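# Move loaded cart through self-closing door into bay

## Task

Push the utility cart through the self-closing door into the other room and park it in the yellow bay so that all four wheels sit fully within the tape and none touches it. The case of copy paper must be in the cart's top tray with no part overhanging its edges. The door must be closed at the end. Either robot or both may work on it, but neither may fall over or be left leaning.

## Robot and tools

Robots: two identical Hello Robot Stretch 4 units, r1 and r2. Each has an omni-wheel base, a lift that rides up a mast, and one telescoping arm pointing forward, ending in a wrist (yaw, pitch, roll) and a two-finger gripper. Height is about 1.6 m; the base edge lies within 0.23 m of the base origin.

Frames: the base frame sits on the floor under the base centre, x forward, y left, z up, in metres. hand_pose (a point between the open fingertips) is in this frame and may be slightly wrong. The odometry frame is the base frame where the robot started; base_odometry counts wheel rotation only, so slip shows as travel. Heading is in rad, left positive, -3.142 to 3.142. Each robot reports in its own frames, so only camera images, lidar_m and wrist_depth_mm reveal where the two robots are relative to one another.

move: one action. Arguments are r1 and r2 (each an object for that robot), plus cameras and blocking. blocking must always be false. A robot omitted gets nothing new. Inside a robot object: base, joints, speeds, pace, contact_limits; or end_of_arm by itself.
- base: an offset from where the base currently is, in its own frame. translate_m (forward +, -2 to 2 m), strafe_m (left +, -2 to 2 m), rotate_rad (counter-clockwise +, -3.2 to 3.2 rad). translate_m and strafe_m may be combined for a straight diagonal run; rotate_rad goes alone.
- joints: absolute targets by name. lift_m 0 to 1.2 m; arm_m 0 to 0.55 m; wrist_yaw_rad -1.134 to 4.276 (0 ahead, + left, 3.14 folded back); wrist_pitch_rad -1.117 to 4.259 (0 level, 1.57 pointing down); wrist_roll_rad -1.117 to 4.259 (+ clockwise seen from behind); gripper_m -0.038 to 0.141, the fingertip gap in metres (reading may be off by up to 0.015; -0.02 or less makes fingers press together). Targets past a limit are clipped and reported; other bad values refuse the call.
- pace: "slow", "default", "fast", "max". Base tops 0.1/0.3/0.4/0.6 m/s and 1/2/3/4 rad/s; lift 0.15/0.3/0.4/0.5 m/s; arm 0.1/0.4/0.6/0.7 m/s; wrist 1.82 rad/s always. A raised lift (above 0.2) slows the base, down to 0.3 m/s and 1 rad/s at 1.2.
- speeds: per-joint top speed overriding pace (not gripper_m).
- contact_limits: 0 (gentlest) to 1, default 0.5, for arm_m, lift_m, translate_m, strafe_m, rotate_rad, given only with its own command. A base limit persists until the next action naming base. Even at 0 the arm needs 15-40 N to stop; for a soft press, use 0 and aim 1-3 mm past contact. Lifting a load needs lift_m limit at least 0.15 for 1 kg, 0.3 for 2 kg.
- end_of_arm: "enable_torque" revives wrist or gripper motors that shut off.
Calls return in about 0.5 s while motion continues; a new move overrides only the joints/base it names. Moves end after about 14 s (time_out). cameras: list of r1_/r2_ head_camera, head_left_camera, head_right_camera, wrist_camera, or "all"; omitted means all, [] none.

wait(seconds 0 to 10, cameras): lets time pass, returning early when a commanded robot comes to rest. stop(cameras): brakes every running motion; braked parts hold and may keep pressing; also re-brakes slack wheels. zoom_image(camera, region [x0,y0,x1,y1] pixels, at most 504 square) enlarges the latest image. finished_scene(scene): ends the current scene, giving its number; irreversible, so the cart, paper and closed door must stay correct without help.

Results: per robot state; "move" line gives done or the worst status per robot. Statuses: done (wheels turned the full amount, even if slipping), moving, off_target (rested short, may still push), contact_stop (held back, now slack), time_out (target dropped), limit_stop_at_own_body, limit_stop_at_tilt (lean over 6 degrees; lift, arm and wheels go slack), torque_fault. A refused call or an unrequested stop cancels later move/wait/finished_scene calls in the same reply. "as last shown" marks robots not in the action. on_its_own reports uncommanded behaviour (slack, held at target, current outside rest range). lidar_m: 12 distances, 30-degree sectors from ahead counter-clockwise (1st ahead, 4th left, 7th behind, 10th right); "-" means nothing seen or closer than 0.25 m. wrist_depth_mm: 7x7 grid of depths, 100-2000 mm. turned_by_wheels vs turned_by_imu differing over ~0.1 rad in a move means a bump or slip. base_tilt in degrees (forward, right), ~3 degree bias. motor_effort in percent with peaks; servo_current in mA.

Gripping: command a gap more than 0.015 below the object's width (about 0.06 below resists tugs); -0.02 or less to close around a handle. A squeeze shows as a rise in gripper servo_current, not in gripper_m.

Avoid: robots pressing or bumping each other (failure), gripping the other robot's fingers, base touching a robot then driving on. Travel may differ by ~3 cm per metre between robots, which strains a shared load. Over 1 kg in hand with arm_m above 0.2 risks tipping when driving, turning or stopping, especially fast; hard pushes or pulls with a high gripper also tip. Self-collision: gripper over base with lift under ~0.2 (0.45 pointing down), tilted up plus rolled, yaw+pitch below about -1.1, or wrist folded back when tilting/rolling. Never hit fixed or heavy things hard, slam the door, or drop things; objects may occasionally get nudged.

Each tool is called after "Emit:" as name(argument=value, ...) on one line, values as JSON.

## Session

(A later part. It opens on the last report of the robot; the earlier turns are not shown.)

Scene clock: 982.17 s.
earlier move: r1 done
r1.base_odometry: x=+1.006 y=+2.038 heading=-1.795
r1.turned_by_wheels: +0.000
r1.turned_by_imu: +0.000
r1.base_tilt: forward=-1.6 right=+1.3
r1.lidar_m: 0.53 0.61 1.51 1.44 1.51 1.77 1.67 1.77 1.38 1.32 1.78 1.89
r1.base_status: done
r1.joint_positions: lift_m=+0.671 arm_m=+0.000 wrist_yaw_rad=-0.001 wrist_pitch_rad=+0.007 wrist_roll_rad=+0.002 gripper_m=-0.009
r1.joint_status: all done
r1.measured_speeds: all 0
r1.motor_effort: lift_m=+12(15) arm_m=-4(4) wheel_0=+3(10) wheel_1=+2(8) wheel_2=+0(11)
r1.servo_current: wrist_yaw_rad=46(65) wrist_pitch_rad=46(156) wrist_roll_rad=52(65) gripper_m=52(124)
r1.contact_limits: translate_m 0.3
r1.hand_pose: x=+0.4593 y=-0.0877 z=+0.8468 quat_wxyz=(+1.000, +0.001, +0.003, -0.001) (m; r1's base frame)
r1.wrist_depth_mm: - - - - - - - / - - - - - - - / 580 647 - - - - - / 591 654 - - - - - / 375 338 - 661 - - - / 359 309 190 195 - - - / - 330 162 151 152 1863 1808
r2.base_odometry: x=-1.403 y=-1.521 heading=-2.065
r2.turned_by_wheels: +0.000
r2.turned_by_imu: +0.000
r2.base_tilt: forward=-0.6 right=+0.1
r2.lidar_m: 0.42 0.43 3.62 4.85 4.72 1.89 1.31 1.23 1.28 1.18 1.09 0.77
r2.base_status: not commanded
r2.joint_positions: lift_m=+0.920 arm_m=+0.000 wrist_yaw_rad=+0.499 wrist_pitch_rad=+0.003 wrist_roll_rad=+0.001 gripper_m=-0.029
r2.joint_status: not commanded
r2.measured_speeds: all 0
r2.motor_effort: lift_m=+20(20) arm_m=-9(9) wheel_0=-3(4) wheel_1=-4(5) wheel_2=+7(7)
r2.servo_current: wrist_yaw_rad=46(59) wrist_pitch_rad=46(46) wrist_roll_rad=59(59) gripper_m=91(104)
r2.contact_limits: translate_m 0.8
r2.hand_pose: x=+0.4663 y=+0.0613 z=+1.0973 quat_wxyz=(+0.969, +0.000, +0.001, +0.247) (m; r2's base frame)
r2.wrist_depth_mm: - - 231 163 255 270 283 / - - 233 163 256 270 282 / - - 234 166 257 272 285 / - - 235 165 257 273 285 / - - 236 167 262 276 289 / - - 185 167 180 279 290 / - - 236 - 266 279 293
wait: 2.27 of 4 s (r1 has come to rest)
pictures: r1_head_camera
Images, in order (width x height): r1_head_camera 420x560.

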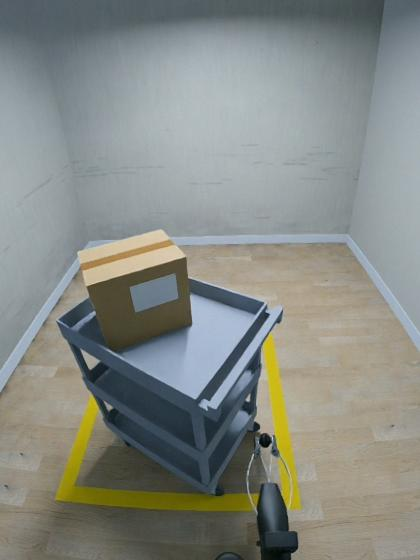

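Emit:
move(r1={"base":{"strafe_m":0.17,"translate_m":-0.03}}, blocking=false, cameras=[])

Emit:
wait(seconds=3, cameras=["r1_head_camera"])

Scene clock: 989.87 s.
move: r1 moving
r1.base_odometry: x=+1.039 y=+2.037 heading=-1.795
r1.turned_by_wheels: +0.000
r1.turned_by_imu: +0.000
r1.base_tilt: forward=-1.6 right=+1.3
r1.lidar_m: 0.49 0.64 1.46 1.40 1.47 1.77 1.68 1.74 1.42 1.34 1.81 1.94
r1.base_status: translate_m moving; strafe_m moving
r1.joint_positions: lift_m=+0.671 arm_m=+0.000 wrist_yaw_rad=-0.001 wrist_pitch_rad=+0.007 wrist_roll_rad=+0.002 gripper_m=-0.009
r1.joint_status: not commanded
r1.measured_speeds: translate_m=-0.021 strafe_m=+0.129 rotate_rad=-0.005 lift_m=+0.000 arm_m=+0.000 wrist_yaw_rad=+0.000 wrist_pitch_rad=+0.000 wrist_roll_rad=+0.000
r1.motor_effort: lift_m=+12(13) arm_m=-4(5) wheel_0=-10(10) wheel_1=+9(9) wheel_2=+4(4)
r1.servo_current: wrist_yaw_rad=52(65) wrist_pitch_rad=52(52) wrist_roll_rad=46(52) gripper_m=46(52)
r1.hand_pose: x=+0.4593 y=-0.0877 z=+0.8468 quat_wxyz=(+1.000, +0.001, +0.003, -0.001) (m; r1's base frame)
r1.wrist_depth_mm: - - - - - - - / - - - - - - - / 585 640 - - - - - / 580 634 - - - - - / 404 345 - 580 - - - / 407 340 209 202 - - - / - 330 162 151 153 1921 1756
r2: as last shown
r2.turned_by_imu: +0.001
r2.base_tilt: forward=-0.7 right=+0.0
r2.lidar_m: 0.40 0.43 3.63 4.86 4.72 1.89 1.33 1.26 1.30 1.15 1.10 0.74
r2.motor_effort: lift_m=+19(20) arm_m=-9(9) wheel_0=-3(4) wheel_1=-4(5) wheel_2=+7(7)
r2.servo_current: wrist_yaw_rad=39(52) wrist_pitch_rad=39(46) wrist_roll_rad=52(59) gripper_m=98(98)
r2.contact_limits: translate_m 0.8
r2.wrist_depth_mm: - - 231 164 254 268 281 / - - 232 163 256 271 281 / - - 233 166 256 271 286 / - - 235 164 259 273 289 / - - 236 167 262 276 289 / - - 185 168 180 278 290 / - - 237 - 266 279 293
pictures: none
No camera images: "cameras" was empty.

Scene clock: 991.27 s.
earlier move: r1 done
r1.base_odometry: x=+1.178 y=+2.030 heading=-1.795
r1.turned_by_wheels: +0.000
r1.turned_by_imu: +0.001
r1.base_tilt: forward=-1.6 right=+1.3
r1.lidar_m: 0.56 0.78 1.33 1.27 1.32 1.74 1.64 1.73 1.54 1.49 1.92 0.61
r1.base_status: done
r1.joint_positions: lift_m=+0.671 arm_m=+0.000 wrist_yaw_rad=-0.001 wrist_pitch_rad=+0.007 wrist_roll_rad=+0.002 gripper_m=-0.009
r1.joint_status: not commanded
r1.measured_speeds: all 0
r1.motor_effort: lift_m=+13(13) arm_m=-4(5) wheel_0=-1(12) wheel_1=+1(9) wheel_2=+2(5)
r1.servo_current: wrist_yaw_rad=52(65) wrist_pitch_rad=46(59) wrist_roll_rad=46(65) gripper_m=46(52)
r1.hand_pose: x=+0.4593 y=-0.0877 z=+0.8467 quat_wxyz=(+1.000, +0.001, +0.003, -0.001) (m; r1's base frame)
r1.wrist_depth_mm: - - - - - - - / - - - - - - - / - 591 661 - - - - / - 597 654 - - - - / 585 477 402 355 647 - - / - - 394 196 732 - - / - - 163 150 142 1863 1808
r2.base_odometry: x=-1.403 y=-1.521 heading=-2.065
r2.turned_by_wheels: +0.000
r2.turned_by_imu: +0.000
r2.base_tilt: forward=-0.6 right=+0.1
r2.lidar_m: 0.38 0.44 3.63 4.85 4.71 1.85 1.31 1.23 1.29 1.15 1.09 0.75
r2.base_status: not commanded
r2.joint_positions: lift_m=+0.920 arm_m=+0.000 wrist_yaw_rad=+0.499 wrist_pitch_rad=+0.003 wrist_roll_rad=+0.001 gripper_m=-0.029
r2.joint_status: not commanded
r2.measured_speeds: all 0
r2.motor_effort: lift_m=+19(20) arm_m=-9(9) wheel_0=-3(4) wheel_1=-4(5) wheel_2=+7(7)
r2.servo_current: wrist_yaw_rad=46(52) wrist_pitch_rad=46(46) wrist_roll_rad=46(65) gripper_m=98(98)
r2.contact_limits: translate_m 0.8
r2.hand_pose: x=+0.4663 y=+0.0613 z=+1.0973 quat_wxyz=(+0.969, +0.000, +0.001, +0.247) (m; r2's base frame)
r2.wrist_depth_mm: - - 231 164 254 270 281 / - - 232 163 256 270 282 / - - 234 166 257 271 285 / - - 236 165 259 274 287 / - - 236 167 262 277 290 / - - 186 168 180 278 289 / - - 236 - 266 279 293
wait: 1.40 of 3 s (r1 has come to rest)
pictures: r1_head_camera
Images, in order (width x height): r1_head_camera 420x560.

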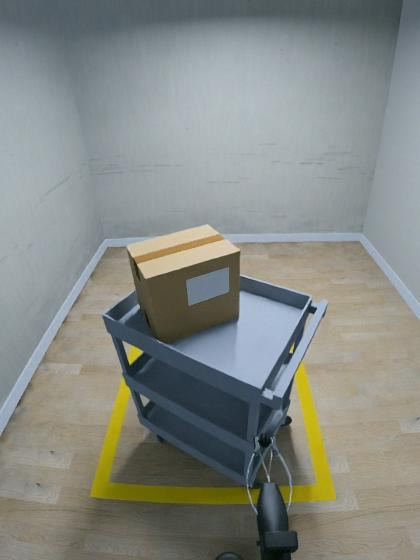

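Emit:
move(r1={"base":{"strafe_m":0.05}}, blocking=false, cameras=[])

Emit:
wait(seconds=2, cameras=[])

Emit:
move(r1={"base":{"translate_m":0.18},"pace":"slow","contact_limits":{"translate_m":0.4}}, blocking=false, cameras=[])

Emit:
wait(seconds=4, cameras=["r1_head_camera"])

Scene clock: 997.80 s.
move: r1 moving
r1.base_odometry: x=+1.212 y=+2.022 heading=-1.795
r1.turned_by_wheels: +0.000
r1.turned_by_imu: +0.000
r1.base_tilt: forward=-1.6 right=+1.2
r1.lidar_m: 0.58 0.81 1.30 1.22 1.30 1.74 1.64 1.72 1.60 1.50 1.94 0.58
r1.base_status: strafe_m moving
r1.joint_positions: lift_m=+0.671 arm_m=+0.000 wrist_yaw_rad=-0.001 wrist_pitch_rad=+0.007 wrist_roll_rad=+0.002 gripper_m=-0.009
r1.joint_status: not commanded
r1.measured_speeds: translate_m=+0.000 strafe_m=+0.105 rotate_rad=+0.001 lift_m=+0.000 arm_m=+0.000 wrist_yaw_rad=+0.000 wrist_pitch_rad=+0.000 wrist_roll_rad=+0.000
r1.motor_effort: lift_m=+13(13) arm_m=-4(4) wheel_0=-3(10) wheel_1=+2(11) wheel_2=+0(2)
r1.servo_current: wrist_yaw_rad=65(65) wrist_pitch_rad=46(52) wrist_roll_rad=52(52) gripper_m=46(52)
r1.hand_pose: x=+0.4593 y=-0.0877 z=+0.8467 quat_wxyz=(+1.000, +0.001, +0.003, -0.001) (m; r1's base frame)
r1.wrist_depth_mm: - - - - - - - / - - - - - - - / - 597 647 - - - - / - 603 654 723 - - - / 591 492 418 370 334 - - / - - 413 195 330 - - / 1863 - 163 151 142 1921 1863
r2: as last shown
r2.turned_by_imu: +0.001
r2.base_tilt: forward=-0.6 right=+0.0
r2.lidar_m: 0.40 0.44 3.60 4.86 4.69 1.88 1.30 1.25 1.28 1.15 1.09 0.76
r2.motor_effort: lift_m=+20(20) arm_m=-9(9) wheel_0=-3(4) wheel_1=-4(5) wheel_2=+7(7)
r2.servo_current: wrist_yaw_rad=46(52) wrist_pitch_rad=39(46) wrist_roll_rad=52(52) gripper_m=98(104)
r2.contact_limits: translate_m 0.8
r2.wrist_depth_mm: - - 230 164 255 268 283 / - - 232 163 256 271 282 / - - 235 166 257 272 285 / - - 235 165 259 273 289 / - - 236 167 262 274 289 / - - 185 168 180 278 290 / - - 236 - 266 278 294
pictures: none
No camera images: "cameras" was empty.

Scene clock: 998.43 s.
earlier move: r1 done
r1.base_odometry: x=+1.227 y=+2.019 heading=-1.795
r1.turned_by_wheels: +0.000
r1.turned_by_imu: +0.000
r1.base_tilt: forward=-1.6 right=+1.3
r1.lidar_m: 0.57 0.80 1.29 1.22 1.27 1.75 1.66 1.71 1.60 1.52 1.93 0.58
r1.base_status: done
r1.joint_positions: lift_m=+0.671 arm_m=+0.000 wrist_yaw_rad=-0.001 wrist_pitch_rad=+0.007 wrist_roll_rad=+0.002 gripper_m=-0.009
r1.joint_status: not commanded
r1.measured_speeds: all 0
r1.motor_effort: lift_m=+13(13) arm_m=-4(5) wheel_0=+0(10) wheel_1=+0(11) wheel_2=+0(2)
r1.servo_current: wrist_yaw_rad=39(65) wrist_pitch_rad=46(59) wrist_roll_rad=39(65) gripper_m=46(52)
r1.hand_pose: x=+0.4593 y=-0.0877 z=+0.8467 quat_wxyz=(+1.000, +0.001, +0.003, -0.001) (m; r1's base frame)
r1.wrist_depth_mm: - - - - - - - / - - - - - - - / - 591 634 723 - - - / - 603 640 699 - - - / 621 521 433 377 340 - - / 654 - 430 195 327 - - / 676 - 163 150 142 1983 1921
r2.base_odometry: x=-1.403 y=-1.521 heading=-2.065
r2.turned_by_wheels: +0.000
r2.turned_by_imu: +0.000
r2.base_tilt: forward=-0.6 right=+0.0
r2.lidar_m: 0.41 0.44 3.62 4.87 4.70 1.87 1.32 1.25 1.27 1.17 1.09 0.74
r2.base_status: not commanded
r2.joint_positions: lift_m=+0.920 arm_m=+0.000 wrist_yaw_rad=+0.499 wrist_pitch_rad=+0.003 wrist_roll_rad=+0.001 gripper_m=-0.029
r2.joint_status: not commanded
r2.measured_speeds: all 0
r2.motor_effort: lift_m=+20(20) arm_m=-9(9) wheel_0=-3(4) wheel_1=-4(5) wheel_2=+7(8)
r2.servo_current: wrist_yaw_rad=52(59) wrist_pitch_rad=46(52) wrist_roll_rad=46(59) gripper_m=104(104)
r2.contact_limits: translate_m 0.8
r2.hand_pose: x=+0.4663 y=+0.0613 z=+1.0973 quat_wxyz=(+0.969, +0.000, +0.001, +0.247) (m; r2's base frame)
r2.wrist_depth_mm: - - 231 164 254 268 282 / - - 232 163 256 270 282 / - - 234 166 257 272 285 / - - 235 165 259 273 287 / - - 236 167 262 276 287 / - - 185 168 180 279 290 / - - 236 - 266 278 293
wait: 0.63 of 2 s (r1 has come to rest)
pictures: none
No camera images: "cameras" was empty.

Scene clock: 998.93 s.
move: r1 moving
r1.base_odometry: x=+1.224 y=+2.007 heading=-1.794
r1.turned_by_wheels: +0.000
r1.turned_by_imu: +0.000
r1.base_tilt: forward=-1.6 right=+1.3
r1.lidar_m: 0.57 0.79 1.29 1.22 1.26 1.74 1.66 1.75 1.61 1.53 1.94 0.57
r1.base_status: translate_m moving
r1.joint_positions: lift_m=+0.671 arm_m=+0.000 wrist_yaw_rad=-0.001 wrist_pitch_rad=+0.007 wrist_roll_rad=+0.002 gripper_m=-0.009
r1.joint_status: not commanded
r1.measured_speeds: translate_m=+0.049 strafe_m=+0.000 rotate_rad=+0.000 lift_m=+0.000 arm_m=+0.000 wrist_yaw_rad=+0.000 wrist_pitch_rad=+0.000 wrist_roll_rad=+0.000
r1.motor_effort: lift_m=+12(13) arm_m=-4(4) wheel_0=+7(7) wheel_1=+5(6) wheel_2=-4(7)
r1.servo_current: wrist_yaw_rad=52(52) wrist_pitch_rad=52(52) wrist_roll_rad=46(72) gripper_m=46(52)
r1.contact_limits: translate_m 0.4
r1.hand_pose: x=+0.4593 y=-0.0877 z=+0.8467 quat_wxyz=(+1.000, +0.001, +0.003, -0.001) (m; r1's base frame)
r1.wrist_depth_mm: - - - - - - - / - - - - - - - / - 603 621 699 - - - / - 591 627 683 - - - / 603 504 421 373 324 - - / 654 - 418 194 319 - - / 654 - 163 151 142 1921 1863
r2: as last shown
r2.base_tilt: forward=-0.7 right=+0.1
r2.lidar_m: 0.41 0.45 3.62 4.87 4.70 1.87 1.31 1.24 1.28 1.15 1.09 0.74
r2.motor_effort: lift_m=+19(20) arm_m=-9(9) wheel_0=-3(4) wheel_1=-4(5) wheel_2=+7(7)
r2.servo_current: wrist_yaw_rad=46(52) wrist_pitch_rad=46(46) wrist_roll_rad=46(59) gripper_m=91(98)
r2.contact_limits: translate_m 0.8
r2.wrist_depth_mm: - - 230 164 255 268 281 / - - 232 163 257 270 283 / - - 234 166 258 272 285 / - - 235 165 258 273 287 / - - 236 167 260 276 290 / - - 186 168 180 279 289 / - - 236 - 265 278 294
pictures: none
No camera images: "cameras" was empty.

Scene clock: 1001.53 s.
earlier move: r1 done
r1.base_odometry: x=+1.187 y=+1.843 heading=-1.794
r1.turned_by_wheels: +0.000
r1.turned_by_imu: +0.000
r1.base_tilt: forward=-1.6 right=+1.3
r1.lidar_m: 0.45 0.60 1.27 1.20 1.29 1.76 1.82 1.94 1.61 1.55 1.85 0.45
r1.base_status: done
r1.joint_positions: lift_m=+0.671 arm_m=+0.000 wrist_yaw_rad=-0.001 wrist_pitch_rad=+0.006 wrist_roll_rad=+0.002 gripper_m=-0.010
r1.joint_status: not commanded
r1.measured_speeds: all 0
r1.motor_effort: lift_m=+13(13) arm_m=+4(5) wheel_0=+6(8) wheel_1=+4(6) wheel_2=-2(8)
r1.servo_current: wrist_yaw_rad=46(72) wrist_pitch_rad=46(59) wrist_roll_rad=39(72) gripper_m=39(52)
r1.contact_limits: translate_m 0.4
r1.hand_pose: x=+0.4591 y=-0.0877 z=+0.8469 quat_wxyz=(+1.000, +0.001, +0.003, -0.001) (m; r1's base frame)
r1.wrist_depth_mm: - - - - - - - / 418 442 500 - - - - / 415 442 496 569 - - - / 418 442 500 564 - - - / 370 325 278 250 221 - - / 366 314 264 193 207 195 - / - 322 181 179 168 190 181
r2.base_odometry: x=-1.403 y=-1.521 heading=-2.065
r2.turned_by_wheels: +0.000
r2.turned_by_imu: +0.000
r2.base_tilt: forward=-0.6 right=+0.1
r2.lidar_m: 0.41 0.46 3.61 4.85 4.70 1.86 1.32 1.22 1.31 1.17 1.09 0.76
r2.base_status: not commanded
r2.joint_positions: lift_m=+0.920 arm_m=+0.000 wrist_yaw_rad=+0.499 wrist_pitch_rad=+0.003 wrist_roll_rad=+0.001 gripper_m=-0.029
r2.joint_status: not commanded
r2.measured_speeds: all 0
r2.motor_effort: lift_m=+19(20) arm_m=-9(9) wheel_0=-3(4) wheel_1=-4(5) wheel_2=+7(7)
r2.servo_current: wrist_yaw_rad=39(59) wrist_pitch_rad=39(46) wrist_roll_rad=46(59) gripper_m=98(104)
r2.contact_limits: translate_m 0.8
r2.hand_pose: x=+0.4663 y=+0.0613 z=+1.0973 quat_wxyz=(+0.969, +0.000, +0.001, +0.247) (m; r2's base frame)
r2.wrist_depth_mm: - - 231 164 255 270 283 / - - 232 163 257 270 282 / - - 234 167 257 272 286 / - - 235 165 259 274 287 / - - 236 167 262 273 289 / - - 185 168 180 278 291 / - - 237 - 266 281 293
wait: 2.60 of 4 s (r1 has come to rest)
pictures: r1_head_camera
Images, in order (width x height): r1_head_camera 420x560.

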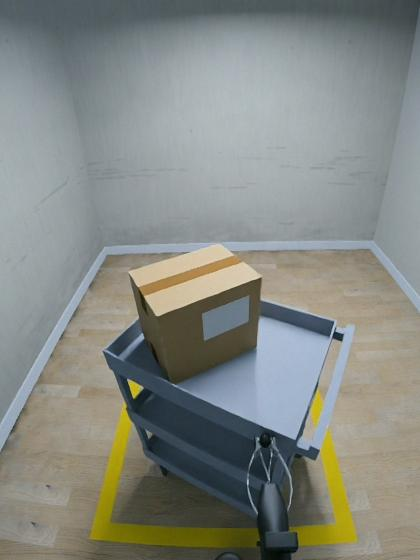

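Emit:
move(r1={"base":{"translate_m":0.17},"pace":"slow","contact_limits":{"translate_m":0.4}}, blocking=false, cameras=[])

Emit:
wait(seconds=4, cameras=["r1_head_camera","r1_head_left_camera"])

Emit:
zoom_image(camera="r1_head_camera", region=[60, 340, 400, 560])

Scene clock: 1008.23 s.
move: r1 moving
r1.base_odometry: x=+1.185 y=+1.831 heading=-1.794
r1.turned_by_wheels: +0.000
r1.turned_by_imu: +0.000
r1.base_tilt: forward=-1.6 right=+1.3
r1.lidar_m: 0.46 0.64 1.30 1.22 1.28 1.78 1.84 1.94 1.60 1.55 1.86 0.45
r1.base_status: translate_m moving
r1.joint_positions: lift_m=+0.671 arm_m=+0.000 wrist_yaw_rad=-0.001 wrist_pitch_rad=+0.006 wrist_roll_rad=+0.002 gripper_m=-0.010
r1.joint_status: not commanded
r1.measured_speeds: translate_m=+0.049 strafe_m=+0.000 rotate_rad=+0.001 lift_m=+0.000 arm_m=+0.000 wrist_yaw_rad=+0.000 wrist_pitch_rad=+0.000 wrist_roll_rad=+0.000
r1.motor_effort: lift_m=+13(13) arm_m=+4(4) wheel_0=+5(8) wheel_1=+3(6) wheel_2=-8(8)
r1.servo_current: wrist_yaw_rad=39(65) wrist_pitch_rad=46(59) wrist_roll_rad=33(59) gripper_m=46(52)
r1.contact_limits: translate_m 0.4
r1.hand_pose: x=+0.4591 y=-0.0877 z=+0.8469 quat_wxyz=(+1.000, +0.001, +0.003, -0.001) (m; r1's base frame)
r1.wrist_depth_mm: - - - - - - - / 413 445 500 - - - - / 418 442 504 - - - - / 413 442 504 559 - - - / 359 322 274 246 221 442 - / 347 304 259 200 210 198 - / - 306 180 183 158 191 185
r2: as last shown
r2.turned_by_imu: +0.001
r2.lidar_m: 0.41 0.45 3.62 4.87 4.71 1.87 1.30 1.23 1.29 1.16 1.10 0.75
r2.motor_effort: lift_m=+20(20) arm_m=-9(9) wheel_0=-3(4) wheel_1=-4(5) wheel_2=+7(7)
r2.servo_current: wrist_yaw_rad=39(59) wrist_pitch_rad=39(52) wrist_roll_rad=52(52) gripper_m=91(98)
r2.contact_limits: translate_m 0.8
r2.wrist_depth_mm: - - 231 164 255 268 282 / - - 231 163 256 270 282 / - - 234 166 256 272 285 / - - 236 165 260 273 287 / - - 236 167 262 274 289 / - - 185 167 180 278 290 / - - 237 - 265 279 293
pictures: none
No camera images: "cameras" was empty.

Scene clock: 1010.70 s.
earlier move: r1 done
r1.base_odometry: x=+1.150 y=+1.678 heading=-1.794
r1.turned_by_wheels: +0.000
r1.turned_by_imu: +0.000
r1.base_tilt: forward=-1.6 right=+1.3
r1.lidar_m: 0.45 0.59 1.29 1.21 1.29 1.74 2.00 2.11 1.61 1.56 1.77 0.46
r1.base_status: done
r1.joint_positions: lift_m=+0.671 arm_m=+0.000 wrist_yaw_rad=-0.001 wrist_pitch_rad=+0.006 wrist_roll_rad=+0.002 gripper_m=-0.010
r1.joint_status: not commanded
r1.measured_speeds: all 0
r1.motor_effort: lift_m=+12(13) arm_m=+4(4) wheel_0=+4(8) wheel_1=+2(7) wheel_2=-1(8)
r1.servo_current: wrist_yaw_rad=65(72) wrist_pitch_rad=52(59) wrist_roll_rad=59(65) gripper_m=46(52)
r1.contact_limits: translate_m 0.4
r1.hand_pose: x=+0.4591 y=-0.0877 z=+0.8469 quat_wxyz=(+1.000, +0.001, +0.003, -0.001) (m; r1's base frame)
r1.wrist_depth_mm: - - - - - - - / 404 449 512 - - - - / 402 449 512 - - - - / 404 445 504 - - - - / 347 300 271 241 220 - - / 332 291 255 194 213 202 - / 1863 297 180 182 147 196 1863
r2.base_odometry: x=-1.403 y=-1.521 heading=-2.065
r2.turned_by_wheels: +0.000
r2.turned_by_imu: +0.000
r2.base_tilt: forward=-0.6 right=+0.0
r2.lidar_m: 0.40 0.43 3.62 4.87 4.69 1.85 1.32 1.24 1.29 1.17 1.09 0.78
r2.base_status: not commanded
r2.joint_positions: lift_m=+0.920 arm_m=+0.000 wrist_yaw_rad=+0.499 wrist_pitch_rad=+0.003 wrist_roll_rad=+0.001 gripper_m=-0.029
r2.joint_status: not commanded
r2.measured_speeds: all 0
r2.motor_effort: lift_m=+20(20) arm_m=-9(9) wheel_0=-3(4) wheel_1=-4(5) wheel_2=+7(7)
r2.servo_current: wrist_yaw_rad=33(72) wrist_pitch_rad=39(52) wrist_roll_rad=52(52) gripper_m=98(104)
r2.contact_limits: translate_m 0.8
r2.hand_pose: x=+0.4663 y=+0.0613 z=+1.0973 quat_wxyz=(+0.969, +0.000, +0.001, +0.247) (m; r2's base frame)
r2.wrist_depth_mm: - - 231 163 254 268 283 / - - 232 163 256 270 281 / - - 234 166 257 271 285 / - - 235 165 258 274 287 / - - 236 167 263 274 289 / - - 186 167 180 278 290 / - - 236 - 267 279 293
wait: 2.47 of 4 s (r1 has come to rest)
pictures: r1_head_camera, r1_head_left_camera
Images, in order (width x height): r1_head_camera 420x560, r1_head_left_camera 420x672.

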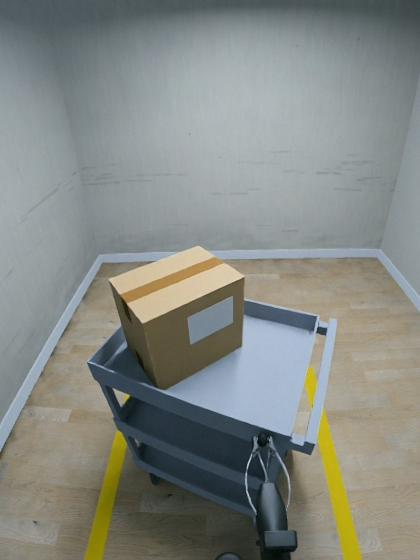

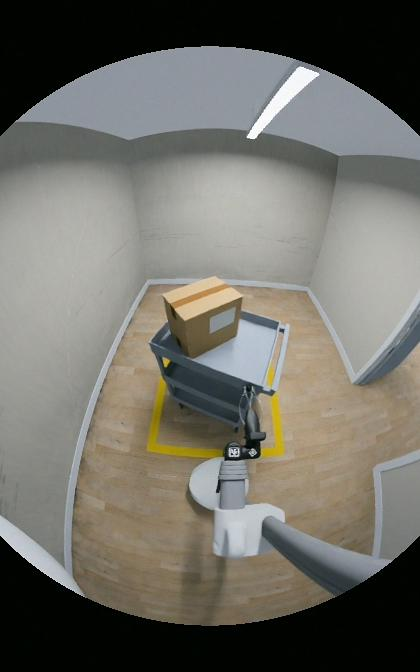

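Scaled by 1.482 from the camera's 420x560 image, which has a finer 600x800 frame.

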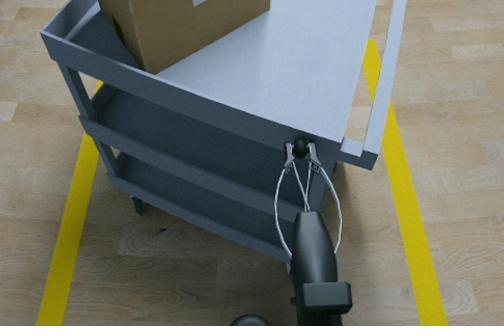

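Emit:
move(r1={"base":{"translate_m":-0.45},"joints":{"lift_m":0.95}}, blocking=false, cameras=[])

Emit:
wait(seconds=3, cameras=["r1_head_camera"])

Emit:
zoom_image(camera="r1_head_camera", region=[60, 240, 330, 480])

Scene clock: 1021.80 s.
move: r1 moving
r1.base_odometry: x=+1.157 y=+1.708 heading=-1.794
r1.turned_by_wheels: +0.000
r1.turned_by_imu: -0.001
r1.base_tilt: forward=-1.6 right=+1.3
r1.lidar_m: 0.45 0.61 1.27 1.22 1.27 1.77 1.97 2.05 1.62 1.56 1.77 0.49
r1.base_status: translate_m moving
r1.joint_positions: lift_m=+0.707 arm_m=+0.000 wrist_yaw_rad=-0.001 wrist_pitch_rad=+0.006 wrist_roll_rad=+0.002 gripper_m=-0.010
r1.joint_status: lift_m moving
r1.measured_speeds: translate_m=-0.120 strafe_m=+0.001 rotate_rad=+0.000 lift_m=+0.146 arm_m=+0.000 wrist_yaw_rad=+0.000 wrist_pitch_rad=+0.000 wrist_roll_rad=+0.000
r1.motor_effort: lift_m=+27(27) arm_m=+4(4) wheel_0=-8(8) wheel_1=-6(7) wheel_2=+9(9)
r1.servo_current: wrist_yaw_rad=39(59) wrist_pitch_rad=52(59) wrist_roll_rad=59(65) gripper_m=46(52)
r1.hand_pose: x=+0.4591 y=-0.0877 z=+0.8839 quat_wxyz=(+1.000, +0.001, +0.003, -0.001) (m; r1's base frame)
r1.wrist_depth_mm: - - - - - - - / 436 492 - - - - - / 424 469 539 - - - - / 427 466 535 - - - - / 430 466 530 591 - - - / 368 322 289 202 237 - - / 373 325 278 185 170 - 1983
r2: as last shown
r2.turned_by_imu: +0.002
r2.base_tilt: forward=-0.6 right=+0.1
r2.lidar_m: 0.42 0.42 3.58 4.85 4.71 1.84 1.32 1.24 1.32 1.15 1.08 0.72
r2.motor_effort: lift_m=+19(20) arm_m=-9(9) wheel_0=-3(4) wheel_1=-4(5) wheel_2=+7(7)
r2.servo_current: wrist_yaw_rad=46(52) wrist_pitch_rad=39(52) wrist_roll_rad=59(59) gripper_m=91(104)
r2.contact_limits: translate_m 0.8
r2.wrist_depth_mm: - - 231 164 255 270 283 / - - 233 163 257 268 281 / - - 234 166 257 271 286 / - - 234 165 259 272 287 / - - 235 167 262 273 289 / - - 186 167 180 278 290 / - - 236 - 265 279 293
pictures: none
No camera images: "cameras" was empty.

Scene clock: 1024.30 s.
earlier move: r1 done
r1.base_odometry: x=+1.249 y=+2.117 heading=-1.794
r1.turned_by_wheels: +0.000
r1.turned_by_imu: +0.000
r1.base_tilt: forward=-1.6 right=+1.3
r1.lidar_m: 0.88 1.10 1.27 1.23 1.28 1.64 1.55 1.63 1.62 1.54 2.00 1.17
r1.base_status: done
r1.joint_positions: lift_m=+0.950 arm_m=+0.000 wrist_yaw_rad=-0.001 wrist_pitch_rad=+0.006 wrist_roll_rad=+0.002 gripper_m=-0.010
r1.joint_status: all done
r1.measured_speeds: all 0
r1.motor_effort: lift_m=+25(28) arm_m=+4(4) wheel_0=-2(9) wheel_1=-2(9) wheel_2=-2(10)
r1.servo_current: wrist_yaw_rad=52(72) wrist_pitch_rad=52(59) wrist_roll_rad=33(65) gripper_m=46(52)
r1.hand_pose: x=+0.4591 y=-0.0877 z=+1.1259 quat_wxyz=(+1.000, +0.001, +0.003, -0.001) (m; r1's base frame)
r1.wrist_depth_mm: - - - - - - - / - - - - - - - / - - - - - - - / - - - - - - - / - - 917 - - - - / - - 842 195 - - - / - 138 163 135 142 - -
r2.base_odometry: x=-1.403 y=-1.521 heading=-2.065
r2.turned_by_wheels: +0.000
r2.turned_by_imu: +0.000
r2.base_tilt: forward=-0.6 right=+0.1
r2.lidar_m: 0.41 0.42 3.61 4.86 4.72 1.88 1.32 1.24 1.27 1.16 1.10 0.75
r2.base_status: not commanded
r2.joint_positions: lift_m=+0.920 arm_m=+0.000 wrist_yaw_rad=+0.499 wrist_pitch_rad=+0.003 wrist_roll_rad=+0.001 gripper_m=-0.029
r2.joint_status: not commanded
r2.measured_speeds: all 0
r2.motor_effort: lift_m=+19(20) arm_m=-9(9) wheel_0=-3(4) wheel_1=-4(5) wheel_2=+7(7)
r2.servo_current: wrist_yaw_rad=46(59) wrist_pitch_rad=46(52) wrist_roll_rad=46(65) gripper_m=91(104)
r2.contact_limits: translate_m 0.8
r2.hand_pose: x=+0.4663 y=+0.0613 z=+1.0973 quat_wxyz=(+0.969, +0.000, +0.001, +0.247) (m; r2's base frame)
r2.wrist_depth_mm: - - 231 163 254 268 282 / - - 232 163 256 271 283 / - - 234 166 257 273 285 / - - 235 165 258 274 287 / - - 236 167 262 274 290 / - - 185 167 180 278 289 / - - 237 - 266 279 293
wait: 2.50 of 3 s (r1 has come to rest)
pictures: r1_head_camera
Images, in order (width x height): r1_head_camera 420x560.

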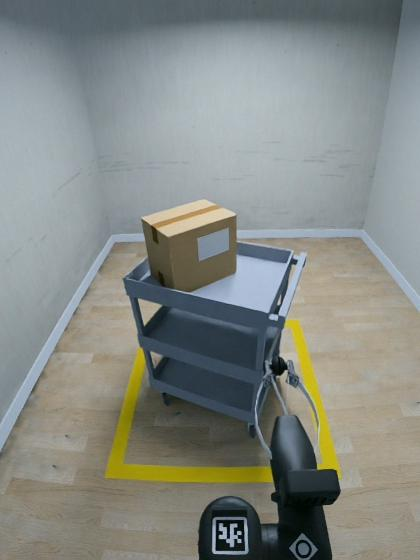

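Scaled by 1.867 from the camera's 420x560 image, which has a finer 600x800 frame.

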